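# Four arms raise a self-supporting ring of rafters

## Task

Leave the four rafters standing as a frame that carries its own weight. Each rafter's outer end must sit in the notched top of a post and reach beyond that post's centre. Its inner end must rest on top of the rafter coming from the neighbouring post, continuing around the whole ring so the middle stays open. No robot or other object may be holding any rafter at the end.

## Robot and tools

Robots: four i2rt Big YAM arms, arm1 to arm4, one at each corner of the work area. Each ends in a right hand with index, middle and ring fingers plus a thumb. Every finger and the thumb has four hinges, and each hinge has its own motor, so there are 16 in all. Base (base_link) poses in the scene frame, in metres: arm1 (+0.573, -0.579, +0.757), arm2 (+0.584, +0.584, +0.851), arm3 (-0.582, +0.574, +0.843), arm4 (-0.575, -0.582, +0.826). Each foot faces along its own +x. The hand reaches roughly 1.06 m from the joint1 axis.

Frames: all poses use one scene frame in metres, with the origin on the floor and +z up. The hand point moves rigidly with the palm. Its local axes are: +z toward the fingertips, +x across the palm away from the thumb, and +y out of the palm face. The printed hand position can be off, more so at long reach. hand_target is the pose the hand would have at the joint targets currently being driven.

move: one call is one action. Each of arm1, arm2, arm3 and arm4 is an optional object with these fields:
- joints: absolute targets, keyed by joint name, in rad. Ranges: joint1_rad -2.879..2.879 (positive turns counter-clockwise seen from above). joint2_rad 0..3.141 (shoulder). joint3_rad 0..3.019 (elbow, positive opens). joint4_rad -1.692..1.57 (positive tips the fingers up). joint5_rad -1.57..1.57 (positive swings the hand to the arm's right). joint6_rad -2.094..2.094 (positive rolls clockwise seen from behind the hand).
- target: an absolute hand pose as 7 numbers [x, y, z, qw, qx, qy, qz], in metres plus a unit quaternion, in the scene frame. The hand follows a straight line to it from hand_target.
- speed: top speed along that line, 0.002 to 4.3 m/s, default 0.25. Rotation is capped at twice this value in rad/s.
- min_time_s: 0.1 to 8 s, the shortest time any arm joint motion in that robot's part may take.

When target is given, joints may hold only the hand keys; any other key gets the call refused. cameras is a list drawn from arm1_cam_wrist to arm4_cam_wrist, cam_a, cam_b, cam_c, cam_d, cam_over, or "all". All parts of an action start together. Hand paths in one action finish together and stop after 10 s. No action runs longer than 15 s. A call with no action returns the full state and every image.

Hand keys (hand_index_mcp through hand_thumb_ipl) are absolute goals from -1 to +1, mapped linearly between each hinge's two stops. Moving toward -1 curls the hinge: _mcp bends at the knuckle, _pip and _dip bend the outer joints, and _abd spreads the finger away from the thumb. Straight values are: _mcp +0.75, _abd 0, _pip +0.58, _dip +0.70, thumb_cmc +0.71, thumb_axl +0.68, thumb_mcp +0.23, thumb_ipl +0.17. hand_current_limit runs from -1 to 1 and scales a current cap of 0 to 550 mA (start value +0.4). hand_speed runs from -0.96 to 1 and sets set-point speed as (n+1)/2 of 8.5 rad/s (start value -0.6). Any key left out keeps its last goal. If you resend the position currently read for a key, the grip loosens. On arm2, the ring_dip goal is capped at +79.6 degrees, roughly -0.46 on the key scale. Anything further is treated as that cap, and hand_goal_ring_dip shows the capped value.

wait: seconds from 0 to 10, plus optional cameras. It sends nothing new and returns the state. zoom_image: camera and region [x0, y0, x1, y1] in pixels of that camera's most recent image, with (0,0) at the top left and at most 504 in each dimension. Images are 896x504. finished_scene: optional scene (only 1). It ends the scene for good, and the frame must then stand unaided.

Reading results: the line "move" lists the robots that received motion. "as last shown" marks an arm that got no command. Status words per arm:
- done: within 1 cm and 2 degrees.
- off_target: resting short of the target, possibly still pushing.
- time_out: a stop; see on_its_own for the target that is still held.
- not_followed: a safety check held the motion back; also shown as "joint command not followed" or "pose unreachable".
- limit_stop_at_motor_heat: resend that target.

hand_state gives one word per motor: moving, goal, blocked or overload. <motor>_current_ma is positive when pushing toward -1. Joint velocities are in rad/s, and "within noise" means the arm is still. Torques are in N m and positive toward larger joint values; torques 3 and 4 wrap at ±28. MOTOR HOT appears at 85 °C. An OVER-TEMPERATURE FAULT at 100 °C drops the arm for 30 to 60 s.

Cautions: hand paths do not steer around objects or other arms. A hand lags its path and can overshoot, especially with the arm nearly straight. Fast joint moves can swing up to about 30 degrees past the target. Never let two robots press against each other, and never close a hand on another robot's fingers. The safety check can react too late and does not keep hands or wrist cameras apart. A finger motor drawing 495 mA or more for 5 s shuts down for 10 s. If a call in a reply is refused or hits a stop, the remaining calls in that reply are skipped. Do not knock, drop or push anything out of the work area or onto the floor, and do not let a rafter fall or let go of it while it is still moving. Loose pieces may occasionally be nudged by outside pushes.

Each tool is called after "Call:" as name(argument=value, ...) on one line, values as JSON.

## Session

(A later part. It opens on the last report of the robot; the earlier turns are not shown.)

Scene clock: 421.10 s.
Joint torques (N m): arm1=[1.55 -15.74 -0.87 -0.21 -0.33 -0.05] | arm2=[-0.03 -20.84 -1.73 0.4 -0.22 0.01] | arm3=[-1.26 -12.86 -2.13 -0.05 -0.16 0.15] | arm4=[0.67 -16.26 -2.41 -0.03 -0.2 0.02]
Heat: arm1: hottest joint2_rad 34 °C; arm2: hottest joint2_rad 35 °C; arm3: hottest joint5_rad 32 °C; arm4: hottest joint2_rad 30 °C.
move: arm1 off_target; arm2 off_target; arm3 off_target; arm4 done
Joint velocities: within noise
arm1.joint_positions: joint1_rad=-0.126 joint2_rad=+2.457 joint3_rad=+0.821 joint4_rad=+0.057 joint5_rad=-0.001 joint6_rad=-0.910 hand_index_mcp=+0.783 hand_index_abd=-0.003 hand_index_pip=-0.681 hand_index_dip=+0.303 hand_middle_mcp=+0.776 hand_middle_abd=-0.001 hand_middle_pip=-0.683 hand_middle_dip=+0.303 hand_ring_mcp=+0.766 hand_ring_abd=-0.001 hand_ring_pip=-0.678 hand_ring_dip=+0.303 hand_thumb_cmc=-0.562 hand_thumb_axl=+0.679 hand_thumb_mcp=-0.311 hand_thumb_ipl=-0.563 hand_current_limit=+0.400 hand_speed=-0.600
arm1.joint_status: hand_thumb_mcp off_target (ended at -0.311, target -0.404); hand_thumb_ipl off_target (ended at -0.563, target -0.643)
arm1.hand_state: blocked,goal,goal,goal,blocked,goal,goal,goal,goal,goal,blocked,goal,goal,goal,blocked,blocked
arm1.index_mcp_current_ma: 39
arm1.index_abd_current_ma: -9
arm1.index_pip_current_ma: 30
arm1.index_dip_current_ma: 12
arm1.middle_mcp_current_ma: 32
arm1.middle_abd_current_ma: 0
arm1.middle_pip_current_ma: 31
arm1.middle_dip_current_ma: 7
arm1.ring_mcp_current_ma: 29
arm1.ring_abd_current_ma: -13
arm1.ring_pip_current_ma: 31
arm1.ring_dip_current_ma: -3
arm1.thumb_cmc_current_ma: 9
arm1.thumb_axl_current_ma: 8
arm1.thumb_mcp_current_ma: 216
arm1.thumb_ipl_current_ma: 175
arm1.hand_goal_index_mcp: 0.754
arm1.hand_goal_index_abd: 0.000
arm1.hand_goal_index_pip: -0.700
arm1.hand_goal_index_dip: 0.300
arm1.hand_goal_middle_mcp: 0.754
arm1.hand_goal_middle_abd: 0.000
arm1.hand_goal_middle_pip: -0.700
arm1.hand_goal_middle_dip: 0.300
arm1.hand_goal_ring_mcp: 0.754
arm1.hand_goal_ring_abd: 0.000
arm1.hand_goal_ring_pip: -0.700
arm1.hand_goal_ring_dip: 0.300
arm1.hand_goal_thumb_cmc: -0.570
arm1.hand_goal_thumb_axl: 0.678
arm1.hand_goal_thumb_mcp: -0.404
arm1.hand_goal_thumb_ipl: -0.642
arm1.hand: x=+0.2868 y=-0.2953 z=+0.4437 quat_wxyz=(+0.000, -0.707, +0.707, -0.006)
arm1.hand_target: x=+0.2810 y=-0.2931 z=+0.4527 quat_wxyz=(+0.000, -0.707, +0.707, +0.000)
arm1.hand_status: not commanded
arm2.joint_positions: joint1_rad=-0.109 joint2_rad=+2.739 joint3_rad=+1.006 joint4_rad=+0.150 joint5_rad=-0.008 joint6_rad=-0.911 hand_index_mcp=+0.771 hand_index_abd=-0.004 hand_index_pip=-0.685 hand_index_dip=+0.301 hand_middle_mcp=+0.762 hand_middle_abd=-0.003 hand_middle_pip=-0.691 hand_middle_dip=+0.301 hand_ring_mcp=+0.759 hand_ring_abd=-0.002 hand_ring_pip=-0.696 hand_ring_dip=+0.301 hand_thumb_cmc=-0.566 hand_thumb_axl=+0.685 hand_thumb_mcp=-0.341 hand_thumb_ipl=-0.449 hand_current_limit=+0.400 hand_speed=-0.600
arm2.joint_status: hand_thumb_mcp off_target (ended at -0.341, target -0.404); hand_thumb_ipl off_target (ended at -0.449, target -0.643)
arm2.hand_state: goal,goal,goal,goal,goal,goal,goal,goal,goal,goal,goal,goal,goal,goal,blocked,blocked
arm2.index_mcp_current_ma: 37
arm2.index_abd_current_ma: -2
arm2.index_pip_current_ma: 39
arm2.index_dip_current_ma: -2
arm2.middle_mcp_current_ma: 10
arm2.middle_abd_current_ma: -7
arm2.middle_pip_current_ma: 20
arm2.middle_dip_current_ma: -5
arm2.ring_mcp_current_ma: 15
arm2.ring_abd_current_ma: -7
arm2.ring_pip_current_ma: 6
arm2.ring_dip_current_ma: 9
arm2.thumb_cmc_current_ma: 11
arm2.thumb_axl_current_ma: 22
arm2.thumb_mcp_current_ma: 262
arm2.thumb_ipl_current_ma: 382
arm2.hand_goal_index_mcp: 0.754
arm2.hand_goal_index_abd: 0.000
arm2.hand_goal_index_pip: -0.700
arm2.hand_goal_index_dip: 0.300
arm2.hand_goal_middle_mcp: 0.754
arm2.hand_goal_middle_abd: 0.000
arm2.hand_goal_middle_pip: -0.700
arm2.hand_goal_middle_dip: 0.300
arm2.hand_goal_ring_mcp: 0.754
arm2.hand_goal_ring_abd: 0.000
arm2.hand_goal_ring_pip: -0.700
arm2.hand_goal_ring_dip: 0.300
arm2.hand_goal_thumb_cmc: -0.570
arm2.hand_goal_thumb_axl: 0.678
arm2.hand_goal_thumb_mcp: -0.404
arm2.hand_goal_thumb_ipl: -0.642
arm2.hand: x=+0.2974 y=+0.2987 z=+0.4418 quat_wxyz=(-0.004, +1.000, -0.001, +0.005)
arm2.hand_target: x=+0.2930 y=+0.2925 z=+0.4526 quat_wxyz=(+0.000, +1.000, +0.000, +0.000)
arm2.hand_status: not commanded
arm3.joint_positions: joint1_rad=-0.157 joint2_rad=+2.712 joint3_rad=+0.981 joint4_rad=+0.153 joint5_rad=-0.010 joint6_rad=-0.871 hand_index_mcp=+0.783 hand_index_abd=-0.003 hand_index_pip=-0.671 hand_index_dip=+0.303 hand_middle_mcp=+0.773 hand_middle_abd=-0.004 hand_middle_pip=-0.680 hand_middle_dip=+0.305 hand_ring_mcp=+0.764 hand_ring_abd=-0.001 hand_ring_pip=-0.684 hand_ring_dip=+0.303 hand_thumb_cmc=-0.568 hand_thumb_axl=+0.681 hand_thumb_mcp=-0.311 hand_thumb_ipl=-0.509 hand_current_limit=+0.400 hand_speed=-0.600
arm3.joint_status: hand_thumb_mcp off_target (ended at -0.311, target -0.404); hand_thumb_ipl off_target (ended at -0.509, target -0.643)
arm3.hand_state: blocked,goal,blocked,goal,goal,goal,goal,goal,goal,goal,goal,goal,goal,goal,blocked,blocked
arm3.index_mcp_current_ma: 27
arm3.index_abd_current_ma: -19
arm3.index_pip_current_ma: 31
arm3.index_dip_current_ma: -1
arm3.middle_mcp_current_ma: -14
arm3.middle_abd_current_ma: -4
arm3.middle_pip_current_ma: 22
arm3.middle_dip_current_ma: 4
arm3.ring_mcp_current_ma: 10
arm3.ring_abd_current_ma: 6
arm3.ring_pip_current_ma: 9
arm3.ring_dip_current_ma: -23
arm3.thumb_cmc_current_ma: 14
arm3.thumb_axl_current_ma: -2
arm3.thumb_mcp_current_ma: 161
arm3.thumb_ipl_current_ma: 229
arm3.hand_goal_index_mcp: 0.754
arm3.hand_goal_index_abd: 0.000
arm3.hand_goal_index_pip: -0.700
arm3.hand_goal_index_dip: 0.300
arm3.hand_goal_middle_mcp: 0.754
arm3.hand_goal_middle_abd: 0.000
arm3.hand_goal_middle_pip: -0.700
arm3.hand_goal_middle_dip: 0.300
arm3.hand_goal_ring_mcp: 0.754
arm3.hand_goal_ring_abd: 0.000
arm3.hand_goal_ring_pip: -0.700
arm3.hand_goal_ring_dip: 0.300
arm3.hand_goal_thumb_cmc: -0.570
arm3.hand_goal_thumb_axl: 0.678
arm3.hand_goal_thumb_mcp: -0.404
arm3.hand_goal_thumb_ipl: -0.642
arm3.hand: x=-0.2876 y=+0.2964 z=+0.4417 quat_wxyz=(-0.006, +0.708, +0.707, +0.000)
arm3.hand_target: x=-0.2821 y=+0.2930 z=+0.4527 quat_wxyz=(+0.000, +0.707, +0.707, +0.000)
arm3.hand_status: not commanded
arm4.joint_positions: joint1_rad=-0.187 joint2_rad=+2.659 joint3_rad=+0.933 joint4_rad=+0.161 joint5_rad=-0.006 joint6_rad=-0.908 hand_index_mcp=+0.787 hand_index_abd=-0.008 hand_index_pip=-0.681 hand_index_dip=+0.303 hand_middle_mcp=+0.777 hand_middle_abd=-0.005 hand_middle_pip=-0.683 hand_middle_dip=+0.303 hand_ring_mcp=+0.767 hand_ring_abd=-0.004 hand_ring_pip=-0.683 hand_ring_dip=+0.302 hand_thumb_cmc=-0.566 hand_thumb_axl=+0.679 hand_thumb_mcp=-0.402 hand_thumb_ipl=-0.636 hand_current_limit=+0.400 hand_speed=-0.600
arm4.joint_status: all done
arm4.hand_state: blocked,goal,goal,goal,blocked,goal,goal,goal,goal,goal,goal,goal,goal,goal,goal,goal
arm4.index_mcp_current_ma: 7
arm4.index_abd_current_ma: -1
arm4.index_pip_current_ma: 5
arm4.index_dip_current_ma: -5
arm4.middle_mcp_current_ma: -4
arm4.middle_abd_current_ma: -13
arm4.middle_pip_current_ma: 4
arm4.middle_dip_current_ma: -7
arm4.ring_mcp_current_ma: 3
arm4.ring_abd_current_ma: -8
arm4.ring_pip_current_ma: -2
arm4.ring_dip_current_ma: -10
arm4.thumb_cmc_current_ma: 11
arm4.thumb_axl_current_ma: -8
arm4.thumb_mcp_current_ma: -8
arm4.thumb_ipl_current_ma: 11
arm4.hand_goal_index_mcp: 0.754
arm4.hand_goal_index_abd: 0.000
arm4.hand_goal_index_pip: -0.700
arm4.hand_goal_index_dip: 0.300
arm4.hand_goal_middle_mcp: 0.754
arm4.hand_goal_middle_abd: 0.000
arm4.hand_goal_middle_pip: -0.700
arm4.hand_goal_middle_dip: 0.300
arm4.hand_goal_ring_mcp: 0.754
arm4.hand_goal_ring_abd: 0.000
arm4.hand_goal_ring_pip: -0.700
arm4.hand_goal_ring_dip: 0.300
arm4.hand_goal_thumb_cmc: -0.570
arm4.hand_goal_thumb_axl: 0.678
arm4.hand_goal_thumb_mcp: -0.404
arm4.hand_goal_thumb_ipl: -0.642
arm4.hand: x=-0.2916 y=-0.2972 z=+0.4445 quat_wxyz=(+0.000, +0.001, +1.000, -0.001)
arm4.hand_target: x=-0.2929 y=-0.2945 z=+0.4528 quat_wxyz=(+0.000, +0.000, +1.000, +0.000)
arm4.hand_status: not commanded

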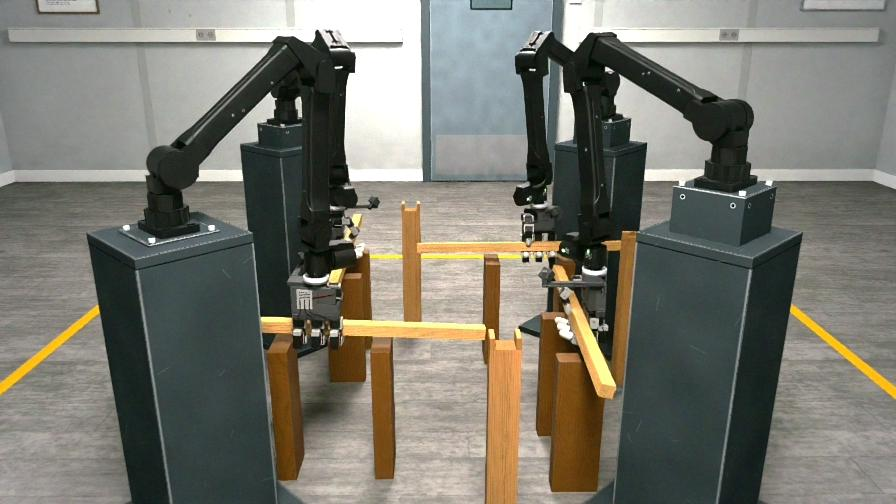

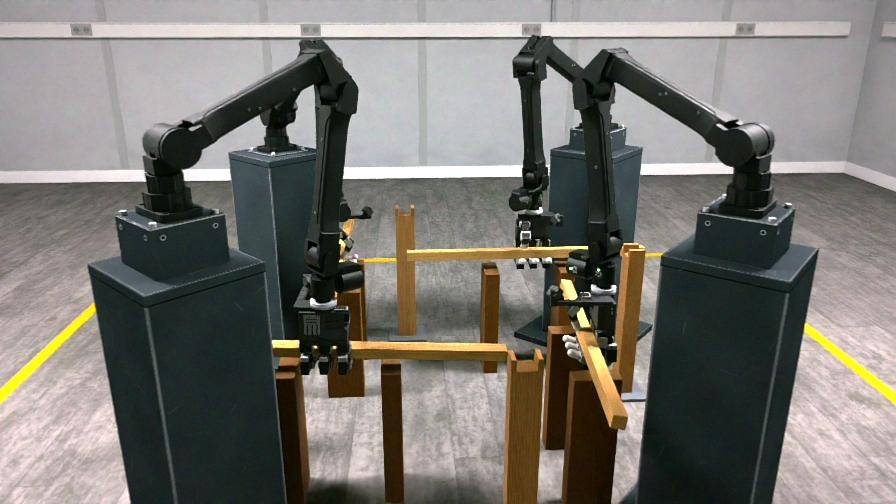

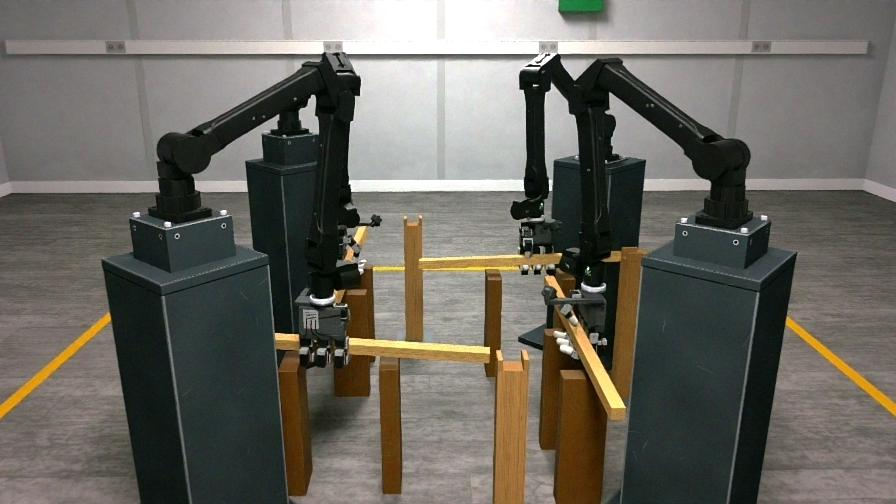

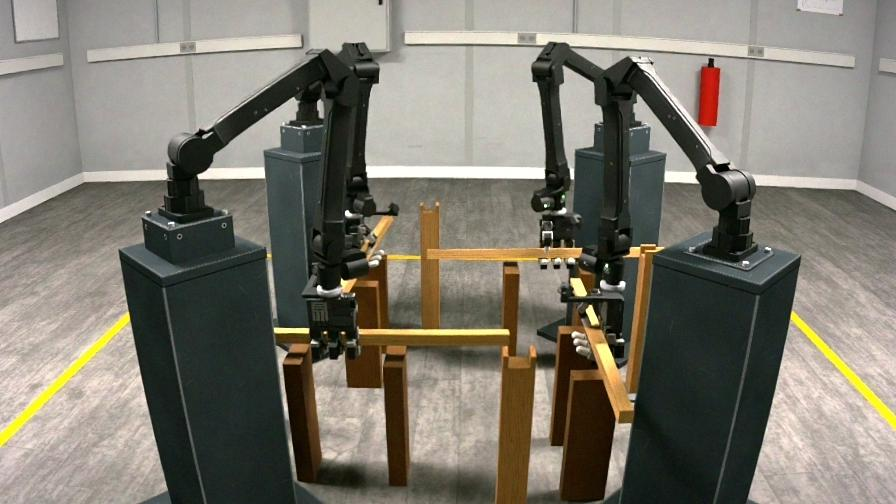

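Call:
move(arm1={"joints":{"hand_thumb_mcp":-0.39,"hand_thumb_ipl":-0.61}}, arm2={"joints":{"hand_thumb_mcp":-0.4,"hand_thumb_ipl":-0.56}}, arm4={"joints":{"hand_thumb_mcp":-0.55,"hand_thumb_ipl":-0.48}}, cameras=["cam_c"])

Call:
zoom_image(camera="cam_c", region=[520, 240, 640, 390])

Scene clock: 474.17 s.
Joint torques (N m): arm1=[1.26 -14.51 -1.07 0.02 -0.32 -0.06] | arm2=[0.03 -20.89 -1.73 0.4 -0.22 0.01] | arm3=[-1.26 -12.92 -2.13 -0.05 -0.16 0.16] | arm4=[0.85 -16.26 -2.51 -0.08 -0.19 0.03]
Heat: arm1: hottest joint2_rad 33 °C; arm2: hottest joint2_rad 37 °C; arm3: hottest joint5_rad 32 °C; arm4: hottest joint2_rad 31 °C.
move: arm1 off_target; arm2 off_target; arm4 off_target
Joint velocities: within noise
arm1.joint_positions: joint1_rad=-0.126 joint2_rad=+2.457 joint3_rad=+0.821 joint4_rad=+0.057 joint5_rad=-0.001 joint6_rad=-0.910 hand_index_mcp=+0.783 hand_index_abd=-0.003 hand_index_pip=-0.681 hand_index_dip=+0.303 hand_middle_mcp=+0.776 hand_middle_abd=-0.001 hand_middle_pip=-0.683 hand_middle_dip=+0.303 hand_ring_mcp=+0.766 hand_ring_abd=-0.001 hand_ring_pip=-0.678 hand_ring_dip=+0.303 hand_thumb_cmc=-0.562 hand_thumb_axl=+0.679 hand_thumb_mcp=-0.310 hand_thumb_ipl=-0.564 hand_current_limit=+0.400 hand_speed=-0.600
arm1.joint_status: hand_thumb_mcp off_target (ended at -0.310, target -0.390); hand_thumb_ipl off_target (ended at -0.564, target -0.610)
arm1.hand_state: blocked,goal,goal,goal,blocked,goal,goal,goal,goal,goal,blocked,goal,goal,goal,blocked,blocked
arm1.index_mcp_current_ma: 34
arm1.index_abd_current_ma: -9
arm1.index_pip_current_ma: 32
arm1.index_dip_current_ma: 13
arm1.middle_mcp_current_ma: 43
arm1.middle_abd_current_ma: 15
arm1.middle_pip_current_ma: 18
arm1.middle_dip_current_ma: 5
arm1.ring_mcp_current_ma: 27
arm1.ring_abd_current_ma: -13
arm1.ring_pip_current_ma: 37
arm1.ring_dip_current_ma: -4
arm1.thumb_cmc_current_ma: 3
arm1.thumb_axl_current_ma: 1
arm1.thumb_mcp_current_ma: 195
arm1.thumb_ipl_current_ma: 108
arm1.hand_goal_index_mcp: 0.754
arm1.hand_goal_index_abd: 0.000
arm1.hand_goal_index_pip: -0.700
arm1.hand_goal_index_dip: 0.300
arm1.hand_goal_middle_mcp: 0.754
arm1.hand_goal_middle_abd: 0.000
arm1.hand_goal_middle_pip: -0.700
arm1.hand_goal_middle_dip: 0.300
arm1.hand_goal_ring_mcp: 0.754
arm1.hand_goal_ring_abd: 0.000
arm1.hand_goal_ring_pip: -0.700
arm1.hand_goal_ring_dip: 0.300
arm1.hand_goal_thumb_cmc: -0.570
arm1.hand_goal_thumb_axl: 0.678
arm1.hand_goal_thumb_mcp: -0.390
arm1.hand_goal_thumb_ipl: -0.610
arm1.hand: x=+0.2868 y=-0.2953 z=+0.4437 quat_wxyz=(+0.000, -0.707, +0.707, -0.006)
arm1.hand_target: x=+0.2810 y=-0.2931 z=+0.4527 quat_wxyz=(+0.000, -0.707, +0.707, +0.000)
arm1.hand_status: not commanded
arm2.joint_positions: joint1_rad=-0.109 joint2_rad=+2.739 joint3_rad=+1.006 joint4_rad=+0.150 joint5_rad=-0.008 joint6_rad=-0.911 hand_index_mcp=+0.771 hand_index_abd=-0.004 hand_index_pip=-0.685 hand_index_dip=+0.301 hand_middle_mcp=+0.762 hand_middle_abd=-0.003 hand_middle_pip=-0.691 hand_middle_dip=+0.301 hand_ring_mcp=+0.759 hand_ring_abd=-0.002 hand_ring_pip=-0.696 hand_ring_dip=+0.301 hand_thumb_cmc=-0.566 hand_thumb_axl=+0.685 hand_thumb_mcp=-0.340 hand_thumb_ipl=-0.450 hand_current_limit=+0.400 hand_speed=-0.600
arm2.joint_status: hand_thumb_mcp off_target (ended at -0.340, target -0.400); hand_thumb_ipl off_target (ended at -0.450, target -0.560)
arm2.hand_state: goal,goal,goal,goal,goal,goal,goal,goal,goal,goal,goal,goal,goal,goal,blocked,blocked
arm2.index_mcp_current_ma: 37
arm2.index_abd_current_ma: 2
arm2.index_pip_current_ma: 41
arm2.index_dip_current_ma: 3
arm2.middle_mcp_current_ma: 8
arm2.middle_abd_current_ma: -3
arm2.middle_pip_current_ma: 19
arm2.middle_dip_current_ma: 0
arm2.ring_mcp_current_ma: 15
arm2.ring_abd_current_ma: -7
arm2.ring_pip_current_ma: 3
arm2.ring_dip_current_ma: 3
arm2.thumb_cmc_current_ma: 14
arm2.thumb_axl_current_ma: 26
arm2.thumb_mcp_current_ma: 251
arm2.thumb_ipl_current_ma: 377
arm2.hand_goal_index_mcp: 0.754
arm2.hand_goal_index_abd: 0.000
arm2.hand_goal_index_pip: -0.700
arm2.hand_goal_index_dip: 0.300
arm2.hand_goal_middle_mcp: 0.754
arm2.hand_goal_middle_abd: 0.000
arm2.hand_goal_middle_pip: -0.700
arm2.hand_goal_middle_dip: 0.300
arm2.hand_goal_ring_mcp: 0.754
arm2.hand_goal_ring_abd: 0.000
arm2.hand_goal_ring_pip: -0.700
arm2.hand_goal_ring_dip: 0.300
arm2.hand_goal_thumb_cmc: -0.570
arm2.hand_goal_thumb_axl: 0.678
arm2.hand_goal_thumb_mcp: -0.400
arm2.hand_goal_thumb_ipl: -0.560
arm2.hand: x=+0.2974 y=+0.2987 z=+0.4418 quat_wxyz=(-0.004, +1.000, -0.001, +0.005)
arm2.hand_target: x=+0.2930 y=+0.2925 z=+0.4526 quat_wxyz=(+0.000, +1.000, +0.000, +0.000)
arm2.hand_status: not commanded
arm3: as last shown
arm3.index_mcp_current_ma: 30
arm3.index_abd_current_ma: 0
arm3.index_pip_current_ma: 44
arm3.index_dip_current_ma: -11
arm3.middle_mcp_current_ma: 22
arm3.middle_abd_current_ma: -5
arm3.middle_pip_current_ma: 12
arm3.middle_dip_current_ma: -12
arm3.ring_mcp_current_ma: 9
arm3.ring_abd_current_ma: 10
arm3.ring_pip_current_ma: 6
arm3.ring_dip_current_ma: 9
arm3.thumb_cmc_current_ma: 10
arm3.thumb_axl_current_ma: -8
arm3.thumb_ipl_current_ma: 214
arm4.joint_positions: joint1_rad=-0.187 joint2_rad=+2.659 joint3_rad=+0.933 joint4_rad=+0.161 joint5_rad=-0.006 joint6_rad=-0.908 hand_index_mcp=+0.805 hand_index_abd=-0.013 hand_index_pip=-0.667 hand_index_dip=+0.303 hand_middle_mcp=+0.785 hand_middle_abd=-0.005 hand_middle_pip=-0.673 hand_middle_dip=+0.303 hand_ring_mcp=+0.775 hand_ring_abd=-0.004 hand_ring_pip=-0.677 hand_ring_dip=+0.302 hand_thumb_cmc=-0.564 hand_thumb_axl=+0.680 hand_thumb_mcp=-0.478 hand_thumb_ipl=-0.558 hand_current_limit=+0.400 hand_speed=-0.600
arm4.joint_status: hand_thumb_mcp off_target (ended at -0.478, target -0.550); hand_thumb_ipl off_target (ended at -0.558, target -0.480)
arm4.hand_state: blocked,goal,blocked,goal,blocked,goal,blocked,goal,blocked,goal,blocked,goal,goal,goal,blocked,blocked
arm4.index_mcp_current_ma: 28
arm4.index_abd_current_ma: -4
arm4.index_pip_current_ma: 13
arm4.index_dip_current_ma: 10
arm4.middle_mcp_current_ma: 8
arm4.middle_abd_current_ma: -7
arm4.middle_pip_current_ma: 12
arm4.middle_dip_current_ma: -2
arm4.ring_mcp_current_ma: 11
arm4.ring_abd_current_ma: -6
arm4.ring_pip_current_ma: -8
arm4.ring_dip_current_ma: -3
arm4.thumb_cmc_current_ma: 1
arm4.thumb_axl_current_ma: -1
arm4.thumb_mcp_current_ma: 52
arm4.thumb_ipl_current_ma: -64
arm4.hand_goal_index_mcp: 0.754
arm4.hand_goal_index_abd: 0.000
arm4.hand_goal_index_pip: -0.700
arm4.hand_goal_index_dip: 0.300
arm4.hand_goal_middle_mcp: 0.754
arm4.hand_goal_middle_abd: 0.000
arm4.hand_goal_middle_pip: -0.700
arm4.hand_goal_middle_dip: 0.300
arm4.hand_goal_ring_mcp: 0.754
arm4.hand_goal_ring_abd: 0.000
arm4.hand_goal_ring_pip: -0.700
arm4.hand_goal_ring_dip: 0.300
arm4.hand_goal_thumb_cmc: -0.570
arm4.hand_goal_thumb_axl: 0.678
arm4.hand_goal_thumb_mcp: -0.550
arm4.hand_goal_thumb_ipl: -0.480
arm4.hand: x=-0.2916 y=-0.2972 z=+0.4445 quat_wxyz=(+0.000, +0.001, +1.000, -0.001)
arm4.hand_target: x=-0.2929 y=-0.2945 z=+0.4528 quat_wxyz=(+0.000, +0.000, +1.000, +0.000)
arm4.hand_status: not commanded

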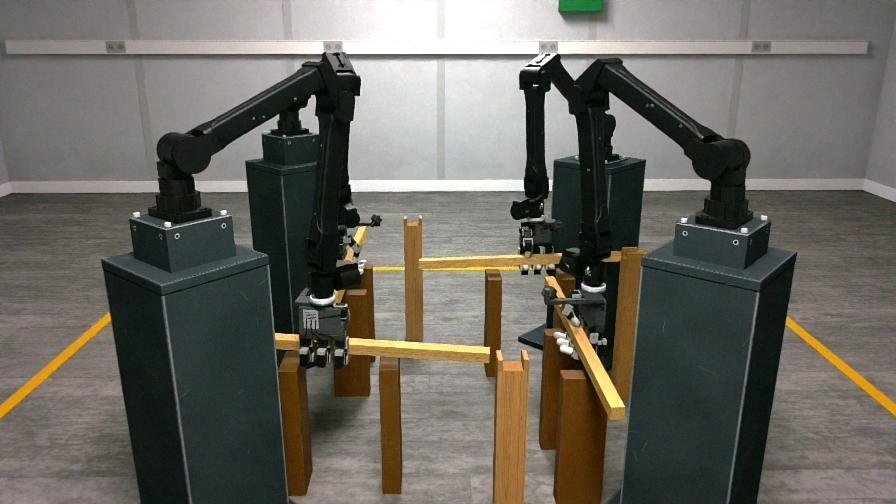

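Scaled by 3.360.

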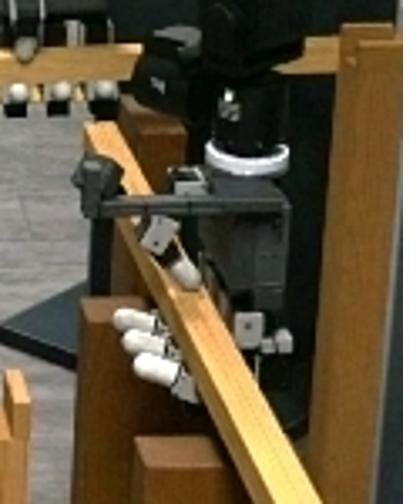

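Call:
move(arm1={"target":[0.285,-0.293,0.695,-0.08618,0.70183,-0.70183,-0.08618],"speed":0.1}, arm2={"target":[0.293,0.2925,0.695,0,0.99255,0,-0.12187],"speed":0.1}, arm3={"target":[-0.284,0.293,0.695,0.08618,0.70183,0.70183,-0.08618],"speed":0.1}, arm4={"target":[-0.293,-0.2925,0.695,0.12187,0,0.99255,0],"speed":0.1}, cameras=["cam_a","cam_b","cam_c","cam_d","cam_over"])

Scene clock: 480.87 s.
Joint torques (N m): arm1=[1.14 -11.05 4.59 0.54 0.17 0.06] | arm2=[0.32 -16.73 1.5 0.99 0.17 0.1] | arm3=[-0.85 -9.88 1.76 0.36 0.33 0.3] | arm4=[1.03 -12.28 2.66 0.46 0.27 0.18]
Heat: arm1: hottest joint2_rad 33 °C; arm2: hottest joint2_rad 37 °C; arm3: hottest joint5_rad 31 °C; arm4: hottest joint2_rad 31 °C.
move: arm1 off_target; arm2 off_target; arm3 off_target; arm4 done
Joint velocities: within noise
arm1.joint_positions: joint1_rad=-0.057 joint2_rad=+1.620 joint3_rad=+0.536 joint4_rad=-0.323 joint5_rad=+0.159 joint6_rad=-0.857 hand_index_mcp=+0.783 hand_index_abd=-0.003 hand_index_pip=-0.681 hand_index_dip=+0.303 hand_middle_mcp=+0.776 hand_middle_abd=-0.001 hand_middle_pip=-0.683 hand_middle_dip=+0.303 hand_ring_mcp=+0.766 hand_ring_abd=-0.001 hand_ring_pip=-0.678 hand_ring_dip=+0.303 hand_thumb_cmc=-0.565 hand_thumb_axl=+0.679 hand_thumb_mcp=-0.310 hand_thumb_ipl=-0.564 hand_current_limit=+0.400 hand_speed=-0.600
arm1.joint_status: not commanded
arm1.hand_state: blocked,goal,goal,goal,blocked,goal,goal,goal,goal,goal,blocked,goal,goal,goal,blocked,blocked
arm1.index_mcp_current_ma: 33
arm1.index_abd_current_ma: -3
arm1.index_pip_current_ma: 27
arm1.index_dip_current_ma: 8
arm1.middle_mcp_current_ma: 36
arm1.middle_abd_current_ma: 3
arm1.middle_pip_current_ma: 22
arm1.middle_dip_current_ma: 11
arm1.ring_mcp_current_ma: 25
arm1.ring_abd_current_ma: -1
arm1.ring_pip_current_ma: 32
arm1.ring_dip_current_ma: -2
arm1.thumb_cmc_current_ma: 6
arm1.thumb_axl_current_ma: 6
arm1.thumb_mcp_current_ma: 204
arm1.thumb_ipl_current_ma: 117
arm1.hand_goal_index_mcp: 0.754
arm1.hand_goal_index_abd: 0.000
arm1.hand_goal_index_pip: -0.700
arm1.hand_goal_index_dip: 0.300
arm1.hand_goal_middle_mcp: 0.754
arm1.hand_goal_middle_abd: 0.000
arm1.hand_goal_middle_pip: -0.700
arm1.hand_goal_middle_dip: 0.300
arm1.hand_goal_ring_mcp: 0.754
arm1.hand_goal_ring_abd: 0.000
arm1.hand_goal_ring_pip: -0.700
arm1.hand_goal_ring_dip: 0.300
arm1.hand_goal_thumb_cmc: -0.570
arm1.hand_goal_thumb_axl: 0.678
arm1.hand_goal_thumb_mcp: -0.390
arm1.hand_goal_thumb_ipl: -0.610
arm1.hand: x=+0.2915 y=-0.2949 z=+0.6857 quat_wxyz=(+0.085, -0.703, +0.702, +0.075)
arm1.hand_target: x=+0.2850 y=-0.2929 z=+0.6949 quat_wxyz=(+0.086, -0.702, +0.702, +0.086)
arm1.hand_status: off_target (0.012 m and 1.3 deg from the pose sent, 0.251 m and 14.5 deg at the start)
arm2.joint_positions: joint1_rad=-0.036 joint2_rad=+1.984 joint3_rad=+0.563 joint4_rad=+0.010 joint5_rad=+0.151 joint6_rad=-0.855 hand_index_mcp=+0.770 hand_index_abd=-0.004 hand_index_pip=-0.685 hand_index_dip=+0.301 hand_middle_mcp=+0.762 hand_middle_abd=-0.003 hand_middle_pip=-0.691 hand_middle_dip=+0.301 hand_ring_mcp=+0.759 hand_ring_abd=-0.002 hand_ring_pip=-0.696 hand_ring_dip=+0.301 hand_thumb_cmc=-0.567 hand_thumb_axl=+0.685 hand_thumb_mcp=-0.340 hand_thumb_ipl=-0.451 hand_current_limit=+0.400 hand_speed=-0.600
arm2.joint_status: not commanded
arm2.hand_state: goal,goal,goal,goal,goal,goal,goal,goal,goal,goal,goal,goal,goal,goal,blocked,blocked
arm2.index_mcp_current_ma: 37
arm2.index_abd_current_ma: -1
arm2.index_pip_current_ma: 37
arm2.index_dip_current_ma: 1
arm2.middle_mcp_current_ma: 11
arm2.middle_abd_current_ma: -3
arm2.middle_pip_current_ma: 22
arm2.middle_dip_current_ma: -3
arm2.ring_mcp_current_ma: 20
arm2.ring_abd_current_ma: -10
arm2.ring_pip_current_ma: 5
arm2.ring_dip_current_ma: 6
arm2.thumb_cmc_current_ma: 9
arm2.thumb_axl_current_ma: 24
arm2.thumb_mcp_current_ma: 251
arm2.thumb_ipl_current_ma: 378
arm2.hand_goal_index_mcp: 0.754
arm2.hand_goal_index_abd: 0.000
arm2.hand_goal_index_pip: -0.700
arm2.hand_goal_index_dip: 0.300
arm2.hand_goal_middle_mcp: 0.754
arm2.hand_goal_middle_abd: 0.000
arm2.hand_goal_middle_pip: -0.700
arm2.hand_goal_middle_dip: 0.300
arm2.hand_goal_ring_mcp: 0.754
arm2.hand_goal_ring_abd: 0.000
arm2.hand_goal_ring_pip: -0.700
arm2.hand_goal_ring_dip: 0.300
arm2.hand_goal_thumb_cmc: -0.570
arm2.hand_goal_thumb_axl: 0.678
arm2.hand_goal_thumb_mcp: -0.400
arm2.hand_goal_thumb_ipl: -0.560
arm2.hand: x=+0.2965 y=+0.2987 z=+0.6845 quat_wxyz=(-0.008, +0.994, +0.002, -0.111)
arm2.hand_target: x=+0.2931 y=+0.2925 z=+0.6947 quat_wxyz=(+0.000, +0.993, +0.000, -0.122)
arm2.hand_status: off_target (0.013 m and 1.5 deg from the pose sent, 0.253 m and 14.6 deg at the start)
arm3.joint_positions: joint1_rad=-0.088 joint2_rad=+1.944 joint3_rad=+0.549 joint4_rad=-0.019 joint5_rad=+0.155 joint6_rad=-0.819 hand_index_mcp=+0.783 hand_index_abd=-0.003 hand_index_pip=-0.671 hand_index_dip=+0.303 hand_middle_mcp=+0.773 hand_middle_abd=-0.004 hand_middle_pip=-0.680 hand_middle_dip=+0.305 hand_ring_mcp=+0.764 hand_ring_abd=-0.001 hand_ring_pip=-0.684 hand_ring_dip=+0.303 hand_thumb_cmc=-0.568 hand_thumb_axl=+0.681 hand_thumb_mcp=-0.311 hand_thumb_ipl=-0.509 hand_current_limit=+0.400 hand_speed=-0.600
arm3.joint_status: not commanded
arm3.hand_state: blocked,goal,blocked,goal,goal,goal,goal,goal,goal,goal,goal,goal,goal,goal,blocked,blocked
arm3.index_mcp_current_ma: 21
arm3.index_abd_current_ma: 0
arm3.index_pip_current_ma: 38
arm3.index_dip_current_ma: 11
arm3.middle_mcp_current_ma: 9
arm3.middle_abd_current_ma: -1
arm3.middle_pip_current_ma: 13
arm3.middle_dip_current_ma: -17
arm3.ring_mcp_current_ma: 14
arm3.ring_abd_current_ma: 12
arm3.ring_pip_current_ma: 12
arm3.ring_dip_current_ma: 0
arm3.thumb_cmc_current_ma: 15
arm3.thumb_axl_current_ma: 0
arm3.thumb_mcp_current_ma: 146
arm3.thumb_ipl_current_ma: 229
arm3.hand_goal_index_mcp: 0.754
arm3.hand_goal_index_abd: 0.000
arm3.hand_goal_index_pip: -0.700
arm3.hand_goal_index_dip: 0.300
arm3.hand_goal_middle_mcp: 0.754
arm3.hand_goal_middle_abd: 0.000
arm3.hand_goal_middle_pip: -0.700
arm3.hand_goal_middle_dip: 0.300
arm3.hand_goal_ring_mcp: 0.754
arm3.hand_goal_ring_abd: 0.000
arm3.hand_goal_ring_pip: -0.700
arm3.hand_goal_ring_dip: 0.300
arm3.hand_goal_thumb_cmc: -0.570
arm3.hand_goal_thumb_axl: 0.678
arm3.hand_goal_thumb_mcp: -0.404
arm3.hand_goal_thumb_ipl: -0.642
arm3.hand: x=-0.2904 y=+0.2964 z=+0.6845 quat_wxyz=(+0.073, +0.701, +0.705, -0.085)
arm3.hand_target: x=-0.2840 y=+0.2930 z=+0.6948 quat_wxyz=(+0.086, +0.702, +0.702, -0.086)
arm3.hand_status: off_target (0.013 m and 1.5 deg from the pose sent, 0.253 m and 14.5 deg at the start)
arm4.joint_positions: joint1_rad=-0.103 joint2_rad=+1.867 joint3_rad=+0.533 joint4_rad=-0.062 joint5_rad=+0.156 joint6_rad=-0.845 hand_index_mcp=+0.805 hand_index_abd=-0.013 hand_index_pip=-0.667 hand_index_dip=+0.303 hand_middle_mcp=+0.785 hand_middle_abd=-0.005 hand_middle_pip=-0.673 hand_middle_dip=+0.303 hand_ring_mcp=+0.775 hand_ring_abd=-0.004 hand_ring_pip=-0.677 hand_ring_dip=+0.302 hand_thumb_cmc=-0.565 hand_thumb_axl=+0.680 hand_thumb_mcp=-0.478 hand_thumb_ipl=-0.558 hand_current_limit=+0.400 hand_speed=-0.600
arm4.joint_status: not commanded
arm4.hand_state: blocked,goal,blocked,goal,blocked,goal,blocked,goal,blocked,goal,blocked,goal,goal,goal,blocked,blocked
arm4.index_mcp_current_ma: 26
arm4.index_abd_current_ma: 10
arm4.index_pip_current_ma: 2
arm4.index_dip_current_ma: 0
arm4.middle_mcp_current_ma: 2
arm4.middle_abd_current_ma: -8
arm4.middle_pip_current_ma: 12
arm4.middle_dip_current_ma: -9
arm4.ring_mcp_current_ma: 12
arm4.ring_abd_current_ma: -8
arm4.ring_pip_current_ma: 0
arm4.ring_dip_current_ma: -2
arm4.thumb_cmc_current_ma: 3
arm4.thumb_axl_current_ma: 4
arm4.thumb_mcp_current_ma: 47
arm4.thumb_ipl_current_ma: -60
arm4.hand_goal_index_mcp: 0.754
arm4.hand_goal_index_abd: 0.000
arm4.hand_goal_index_pip: -0.700
arm4.hand_goal_index_dip: 0.300
arm4.hand_goal_middle_mcp: 0.754
arm4.hand_goal_middle_abd: 0.000
arm4.hand_goal_middle_pip: -0.700
arm4.hand_goal_middle_dip: 0.300
arm4.hand_goal_ring_mcp: 0.754
arm4.hand_goal_ring_abd: 0.000
arm4.hand_goal_ring_pip: -0.700
arm4.hand_goal_ring_dip: 0.300
arm4.hand_goal_thumb_cmc: -0.570
arm4.hand_goal_thumb_axl: 0.678
arm4.hand_goal_thumb_mcp: -0.550
arm4.hand_goal_thumb_ipl: -0.480
arm4.hand: x=-0.2927 y=-0.2949 z=+0.6879 quat_wxyz=(+0.116, -0.004, +0.993, -0.004)
arm4.hand_target: x=-0.2930 y=-0.2925 z=+0.6949 quat_wxyz=(+0.122, +0.000, +0.993, +0.000)
arm4.hand_status: done (0.007 m and 0.9 deg from the pose sent, 0.251 m and 14.0 deg at the start)

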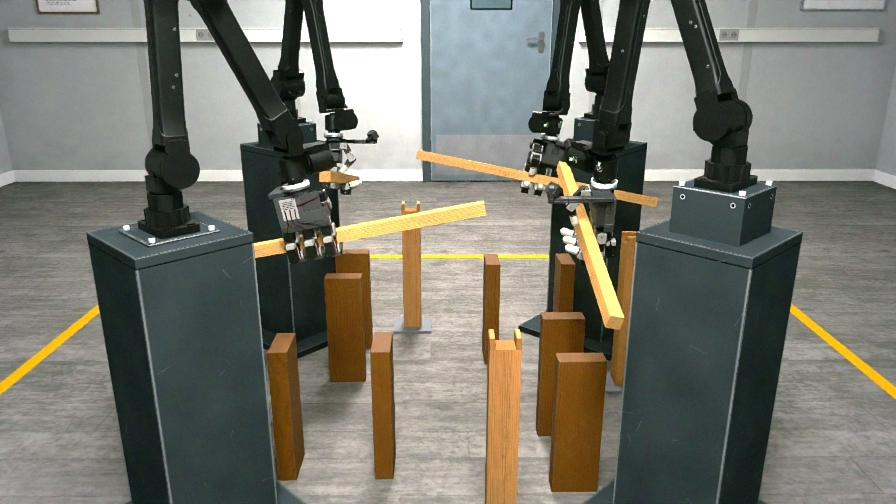

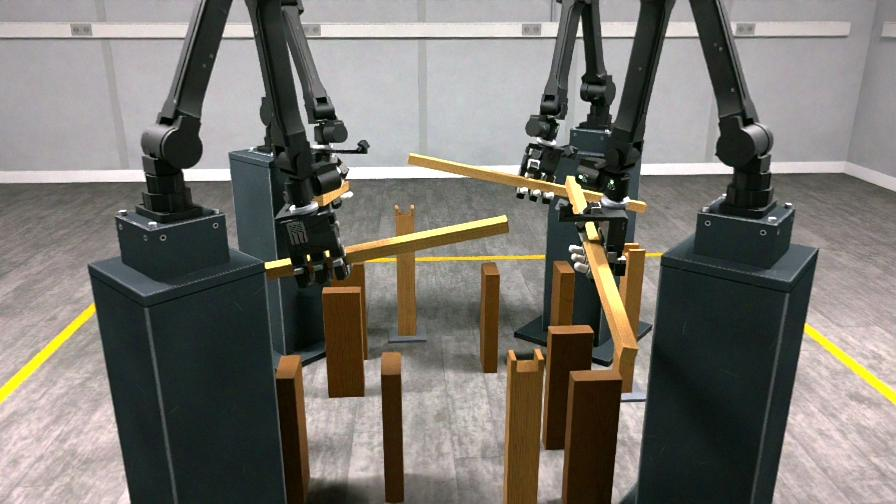

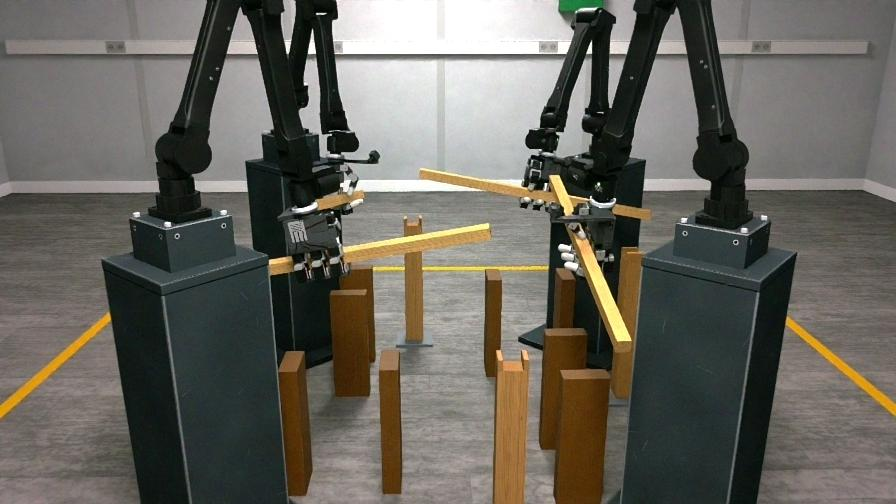

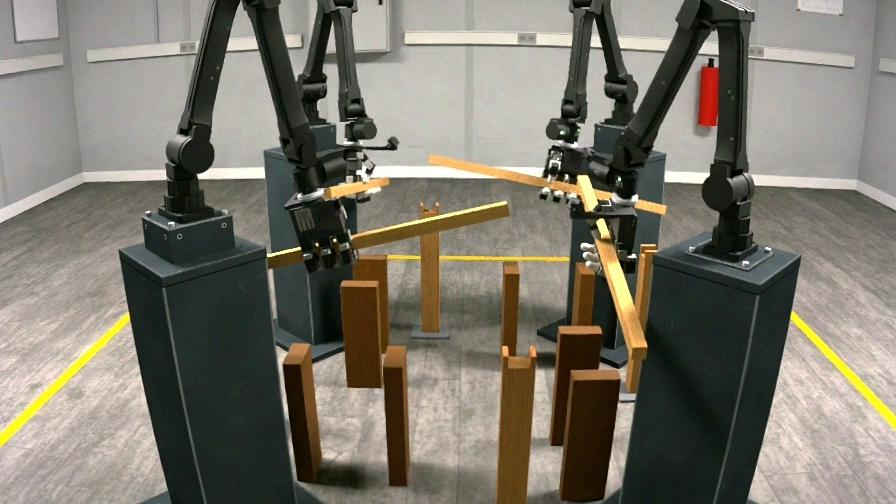

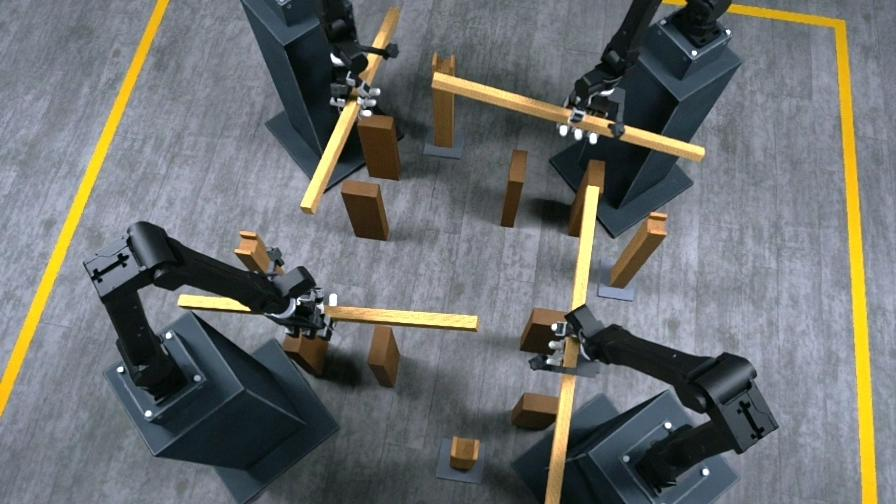

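Call:
move(arm1={"target":[0.074,-0.293,0.695,-0.11061,0.6984,-0.6984,-0.11061],"speed":0.1}, arm2={"target":[0.293,0.074,0.695,0,0.98769,0,-0.15643],"speed":0.1}, arm3={"target":[-0.074,0.293,0.695,0.11061,0.6984,0.6984,-0.11061],"speed":0.1}, arm4={"target":[-0.293,-0.074,0.695,0.12187,0,0.99255,0],"speed":0.1}, cameras=["cam_a","cam_b","cam_c","cam_d","cam_over"])

Scene clock: 502.23 s.
Joint torques (N m): arm1=[2.08 -13.68 8.39 0.55 0.46 0.04] | arm2=[-0.03 -20.54 6.23 0.87 0.48 0.11] | arm3=[-1.14 -11.93 6.72 0.27 0.66 0.32] | arm4=[0.5 -15.38 9.65 0.16 0.45 0.18]
Heat: arm1: hottest joint2_rad 33 °C; arm2: hottest joint2_rad 35 °C; arm3: hottest joint5_rad 31 °C; arm4: hottest joint2_rad 31 °C.
move: arm1 off_target; arm2 off_target; arm3 off_target; arm4 off_target
Joint velocities: within noise
arm1.joint_positions: joint1_rad=+0.306 joint2_rad=+1.905 joint3_rad=+0.983 joint4_rad=-0.534 joint5_rad=+0.272 joint6_rad=-0.505 hand_index_mcp=+0.783 hand_index_abd=-0.003 hand_index_pip=-0.681 hand_index_dip=+0.303 hand_middle_mcp=+0.776 hand_middle_abd=-0.001 hand_middle_pip=-0.683 hand_middle_dip=+0.303 hand_ring_mcp=+0.766 hand_ring_abd=-0.001 hand_ring_pip=-0.678 hand_ring_dip=+0.303 hand_thumb_cmc=-0.565 hand_thumb_axl=+0.679 hand_thumb_mcp=-0.310 hand_thumb_ipl=-0.564 hand_current_limit=+0.400 hand_speed=-0.600
arm1.joint_status: not commanded
arm1.hand_state: blocked,goal,goal,goal,blocked,goal,goal,goal,goal,goal,blocked,goal,goal,goal,blocked,blocked
arm1.index_mcp_current_ma: 41
arm1.index_abd_current_ma: -1
arm1.index_pip_current_ma: 38
arm1.index_dip_current_ma: 18
arm1.middle_mcp_current_ma: 44
arm1.middle_abd_current_ma: -3
arm1.middle_pip_current_ma: 23
arm1.middle_dip_current_ma: 5
arm1.ring_mcp_current_ma: 6
arm1.ring_abd_current_ma: -5
arm1.ring_pip_current_ma: 28
arm1.ring_dip_current_ma: -6
arm1.thumb_cmc_current_ma: -4
arm1.thumb_axl_current_ma: 0
arm1.thumb_mcp_current_ma: 186
arm1.thumb_ipl_current_ma: 111
arm1.hand_goal_index_mcp: 0.754
arm1.hand_goal_index_abd: 0.000
arm1.hand_goal_index_pip: -0.700
arm1.hand_goal_index_dip: 0.300
arm1.hand_goal_middle_mcp: 0.754
arm1.hand_goal_middle_abd: 0.000
arm1.hand_goal_middle_pip: -0.700
arm1.hand_goal_middle_dip: 0.300
arm1.hand_goal_ring_mcp: 0.754
arm1.hand_goal_ring_abd: 0.000
arm1.hand_goal_ring_pip: -0.700
arm1.hand_goal_ring_dip: 0.300
arm1.hand_goal_thumb_cmc: -0.570
arm1.hand_goal_thumb_axl: 0.678
arm1.hand_goal_thumb_mcp: -0.390
arm1.hand_goal_thumb_ipl: -0.610
arm1.hand: x=+0.0942 y=-0.3002 z=+0.6815 quat_wxyz=(+0.114, -0.703, +0.696, +0.092)
arm1.hand_target: x=+0.0746 y=-0.2934 z=+0.6955 quat_wxyz=(+0.110, -0.698, +0.698, +0.111)
arm1.hand_status: off_target (0.025 m and 2.2 deg from the pose sent, 0.218 m and 5.1 deg at the start)
arm2.joint_positions: joint1_rad=+0.330 joint2_rad=+2.138 joint3_rad=+1.033 joint4_rad=-0.346 joint5_rad=+0.265 joint6_rad=-0.500 hand_index_mcp=+0.770 hand_index_abd=-0.004 hand_index_pip=-0.685 hand_index_dip=+0.301 hand_middle_mcp=+0.762 hand_middle_abd=-0.003 hand_middle_pip=-0.691 hand_middle_dip=+0.301 hand_ring_mcp=+0.759 hand_ring_abd=-0.004 hand_ring_pip=-0.696 hand_ring_dip=+0.301 hand_thumb_cmc=-0.568 hand_thumb_axl=+0.685 hand_thumb_mcp=-0.340 hand_thumb_ipl=-0.451 hand_current_limit=+0.400 hand_speed=-0.600
arm2.joint_status: not commanded
arm2.hand_state: goal,goal,goal,goal,goal,goal,goal,goal,goal,goal,goal,goal,goal,goal,blocked,blocked
arm2.index_mcp_current_ma: 39
arm2.index_abd_current_ma: 5
arm2.index_pip_current_ma: 42
arm2.index_dip_current_ma: 0
arm2.middle_mcp_current_ma: 13
arm2.middle_abd_current_ma: 1
arm2.middle_pip_current_ma: 21
arm2.middle_dip_current_ma: -2
arm2.ring_mcp_current_ma: 16
arm2.ring_abd_current_ma: -9
arm2.ring_pip_current_ma: 2
arm2.ring_dip_current_ma: 9
arm2.thumb_cmc_current_ma: 9
arm2.thumb_axl_current_ma: 27
arm2.thumb_mcp_current_ma: 252
arm2.thumb_ipl_current_ma: 382
arm2.hand_goal_index_mcp: 0.754
arm2.hand_goal_index_abd: 0.000
arm2.hand_goal_index_pip: -0.700
arm2.hand_goal_index_dip: 0.300
arm2.hand_goal_middle_mcp: 0.754
arm2.hand_goal_middle_abd: 0.000
arm2.hand_goal_middle_pip: -0.700
arm2.hand_goal_middle_dip: 0.300
arm2.hand_goal_ring_mcp: 0.754
arm2.hand_goal_ring_abd: 0.000
arm2.hand_goal_ring_pip: -0.700
arm2.hand_goal_ring_dip: 0.300
arm2.hand_goal_thumb_cmc: -0.570
arm2.hand_goal_thumb_axl: 0.678
arm2.hand_goal_thumb_mcp: -0.400
arm2.hand_goal_thumb_ipl: -0.560
arm2.hand: x=+0.3015 y=+0.0916 z=+0.6858 quat_wxyz=(-0.013, +0.989, +0.006, -0.146)
arm2.hand_target: x=+0.2933 y=+0.0745 z=+0.6955 quat_wxyz=(+0.000, +0.988, +0.000, -0.156)
arm2.hand_status: off_target (0.022 m and 2.1 deg from the pose sent, 0.225 m and 5.3 deg at the start)
arm3.joint_positions: joint1_rad=+0.258 joint2_rad=+2.101 joint3_rad=+1.005 joint4_rad=-0.356 joint5_rad=+0.266 joint6_rad=-0.484 hand_index_mcp=+0.783 hand_index_abd=-0.004 hand_index_pip=-0.671 hand_index_dip=+0.303 hand_middle_mcp=+0.773 hand_middle_abd=-0.004 hand_middle_pip=-0.680 hand_middle_dip=+0.305 hand_ring_mcp=+0.764 hand_ring_abd=-0.001 hand_ring_pip=-0.684 hand_ring_dip=+0.303 hand_thumb_cmc=-0.568 hand_thumb_axl=+0.681 hand_thumb_mcp=-0.311 hand_thumb_ipl=-0.509 hand_current_limit=+0.400 hand_speed=-0.600
arm3.joint_status: not commanded
arm3.hand_state: blocked,goal,blocked,goal,goal,goal,goal,goal,goal,goal,goal,goal,goal,goal,blocked,blocked
arm3.index_mcp_current_ma: 33
arm3.index_abd_current_ma: -21
arm3.index_pip_current_ma: 18
arm3.index_dip_current_ma: -1
arm3.middle_mcp_current_ma: 3
arm3.middle_abd_current_ma: 0
arm3.middle_pip_current_ma: 23
arm3.middle_dip_current_ma: -18
arm3.ring_mcp_current_ma: 5
arm3.ring_abd_current_ma: -1
arm3.ring_pip_current_ma: 14
arm3.ring_dip_current_ma: -9
arm3.thumb_cmc_current_ma: 24
arm3.thumb_axl_current_ma: 24
arm3.thumb_mcp_current_ma: 148
arm3.thumb_ipl_current_ma: 231
arm3.hand_goal_index_mcp: 0.754
arm3.hand_goal_index_abd: 0.000
arm3.hand_goal_index_pip: -0.700
arm3.hand_goal_index_dip: 0.300
arm3.hand_goal_middle_mcp: 0.754
arm3.hand_goal_middle_abd: 0.000
arm3.hand_goal_middle_pip: -0.700
arm3.hand_goal_middle_dip: 0.300
arm3.hand_goal_ring_mcp: 0.754
arm3.hand_goal_ring_abd: 0.000
arm3.hand_goal_ring_pip: -0.700
arm3.hand_goal_ring_dip: 0.300
arm3.hand_goal_thumb_cmc: -0.570
arm3.hand_goal_thumb_axl: 0.678
arm3.hand_goal_thumb_mcp: -0.404
arm3.hand_goal_thumb_ipl: -0.642
arm3.hand: x=-0.0925 y=+0.3012 z=+0.6862 quat_wxyz=(+0.094, +0.695, +0.704, -0.113)
arm3.hand_target: x=-0.0744 y=+0.2934 z=+0.6957 quat_wxyz=(+0.111, +0.698, +0.698, -0.110)
arm3.hand_status: off_target (0.022 m and 2.1 deg from the pose sent, 0.217 m and 5.3 deg at the start)
arm4.joint_positions: joint1_rad=+0.242 joint2_rad=+2.055 joint3_rad=+1.012 joint4_rad=-0.440 joint5_rad=+0.207 joint6_rad=-0.502 hand_index_mcp=+0.805 hand_index_abd=-0.013 hand_index_pip=-0.668 hand_index_dip=+0.303 hand_middle_mcp=+0.785 hand_middle_abd=-0.005 hand_middle_pip=-0.673 hand_middle_dip=+0.303 hand_ring_mcp=+0.775 hand_ring_abd=-0.004 hand_ring_pip=-0.676 hand_ring_dip=+0.302 hand_thumb_cmc=-0.565 hand_thumb_axl=+0.680 hand_thumb_mcp=-0.478 hand_thumb_ipl=-0.558 hand_current_limit=+0.400 hand_speed=-0.600
arm4.joint_status: not commanded
arm4.hand_state: blocked,goal,blocked,goal,blocked,goal,blocked,goal,blocked,goal,blocked,goal,goal,goal,blocked,blocked
arm4.index_mcp_current_ma: 20
arm4.index_abd_current_ma: 8
arm4.index_pip_current_ma: 6
arm4.index_dip_current_ma: -5
arm4.middle_mcp_current_ma: -1
arm4.middle_abd_current_ma: 0
arm4.middle_pip_current_ma: 15
arm4.middle_dip_current_ma: -5
arm4.ring_mcp_current_ma: 3
arm4.ring_abd_current_ma: 2
arm4.ring_pip_current_ma: -6
arm4.ring_dip_current_ma: -9
arm4.thumb_cmc_current_ma: -1
arm4.thumb_axl_current_ma: -14
arm4.thumb_mcp_current_ma: 51
arm4.thumb_ipl_current_ma: -59
arm4.hand_goal_index_mcp: 0.754
arm4.hand_goal_index_abd: 0.000
arm4.hand_goal_index_pip: -0.700
arm4.hand_goal_index_dip: 0.300
arm4.hand_goal_middle_mcp: 0.754
arm4.hand_goal_middle_abd: 0.000
arm4.hand_goal_middle_pip: -0.700
arm4.hand_goal_middle_dip: 0.300
arm4.hand_goal_ring_mcp: 0.754
arm4.hand_goal_ring_abd: 0.000
arm4.hand_goal_ring_pip: -0.700
arm4.hand_goal_ring_dip: 0.300
arm4.hand_goal_thumb_cmc: -0.570
arm4.hand_goal_thumb_axl: 0.678
arm4.hand_goal_thumb_mcp: -0.550
arm4.hand_goal_thumb_ipl: -0.480
arm4.hand: x=-0.3039 y=-0.0962 z=+0.6854 quat_wxyz=(+0.111, -0.007, +0.994, -0.015)
arm4.hand_target: x=-0.2936 y=-0.0749 z=+0.6958 quat_wxyz=(+0.122, +0.000, +0.993, +0.000)
arm4.hand_status: off_target (0.027 m and 2.3 deg from the pose sent, 0.221 m and 0.9 deg at the start)

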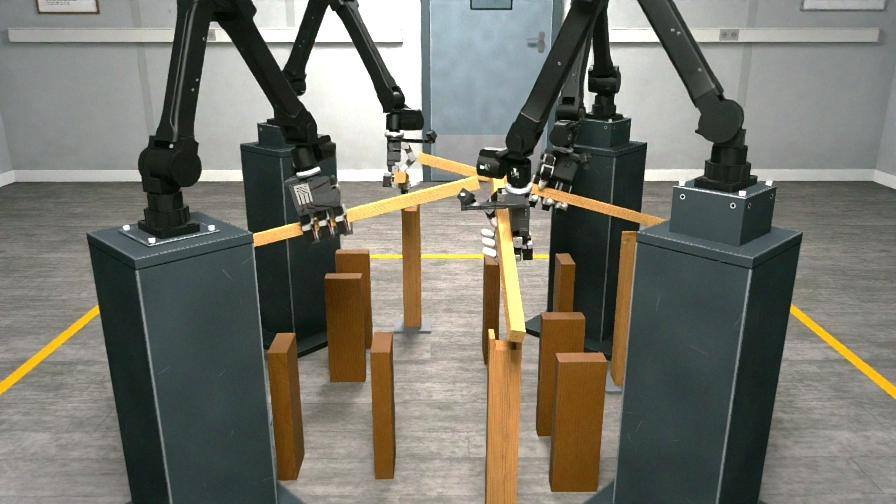

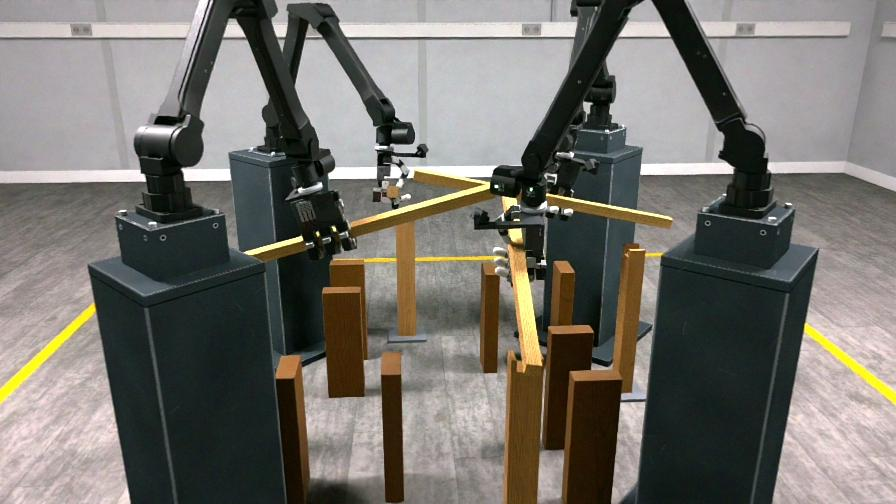

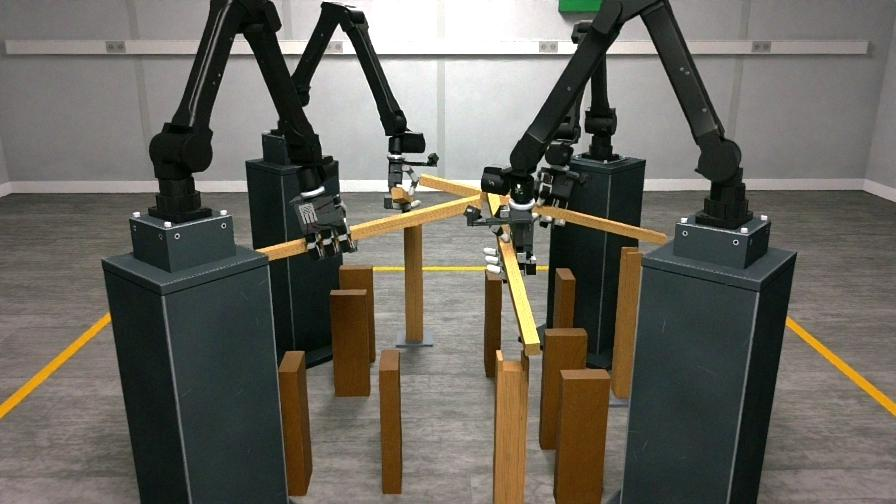

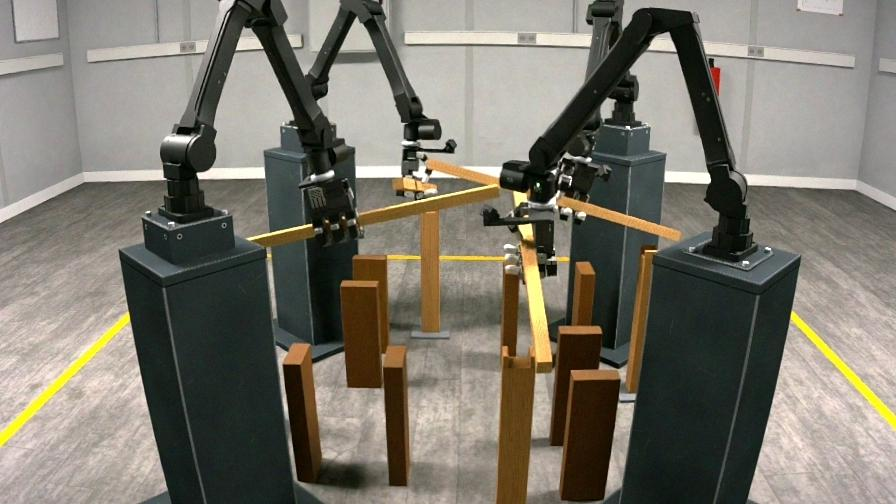

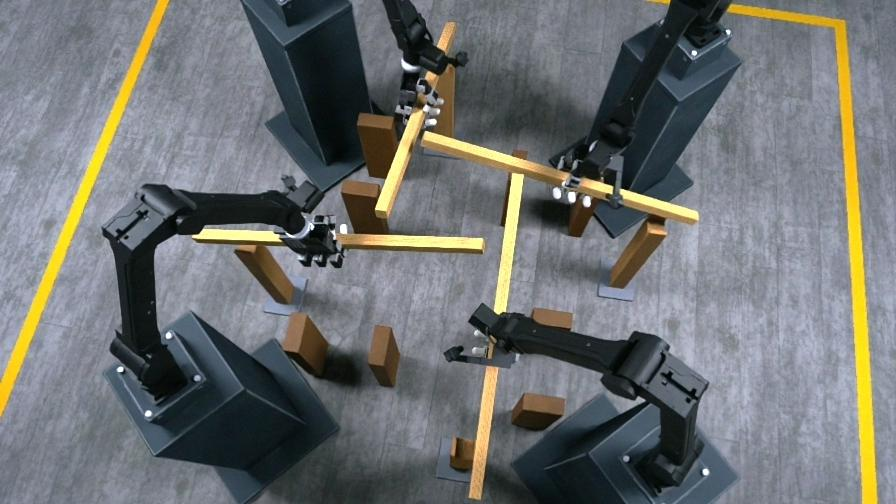

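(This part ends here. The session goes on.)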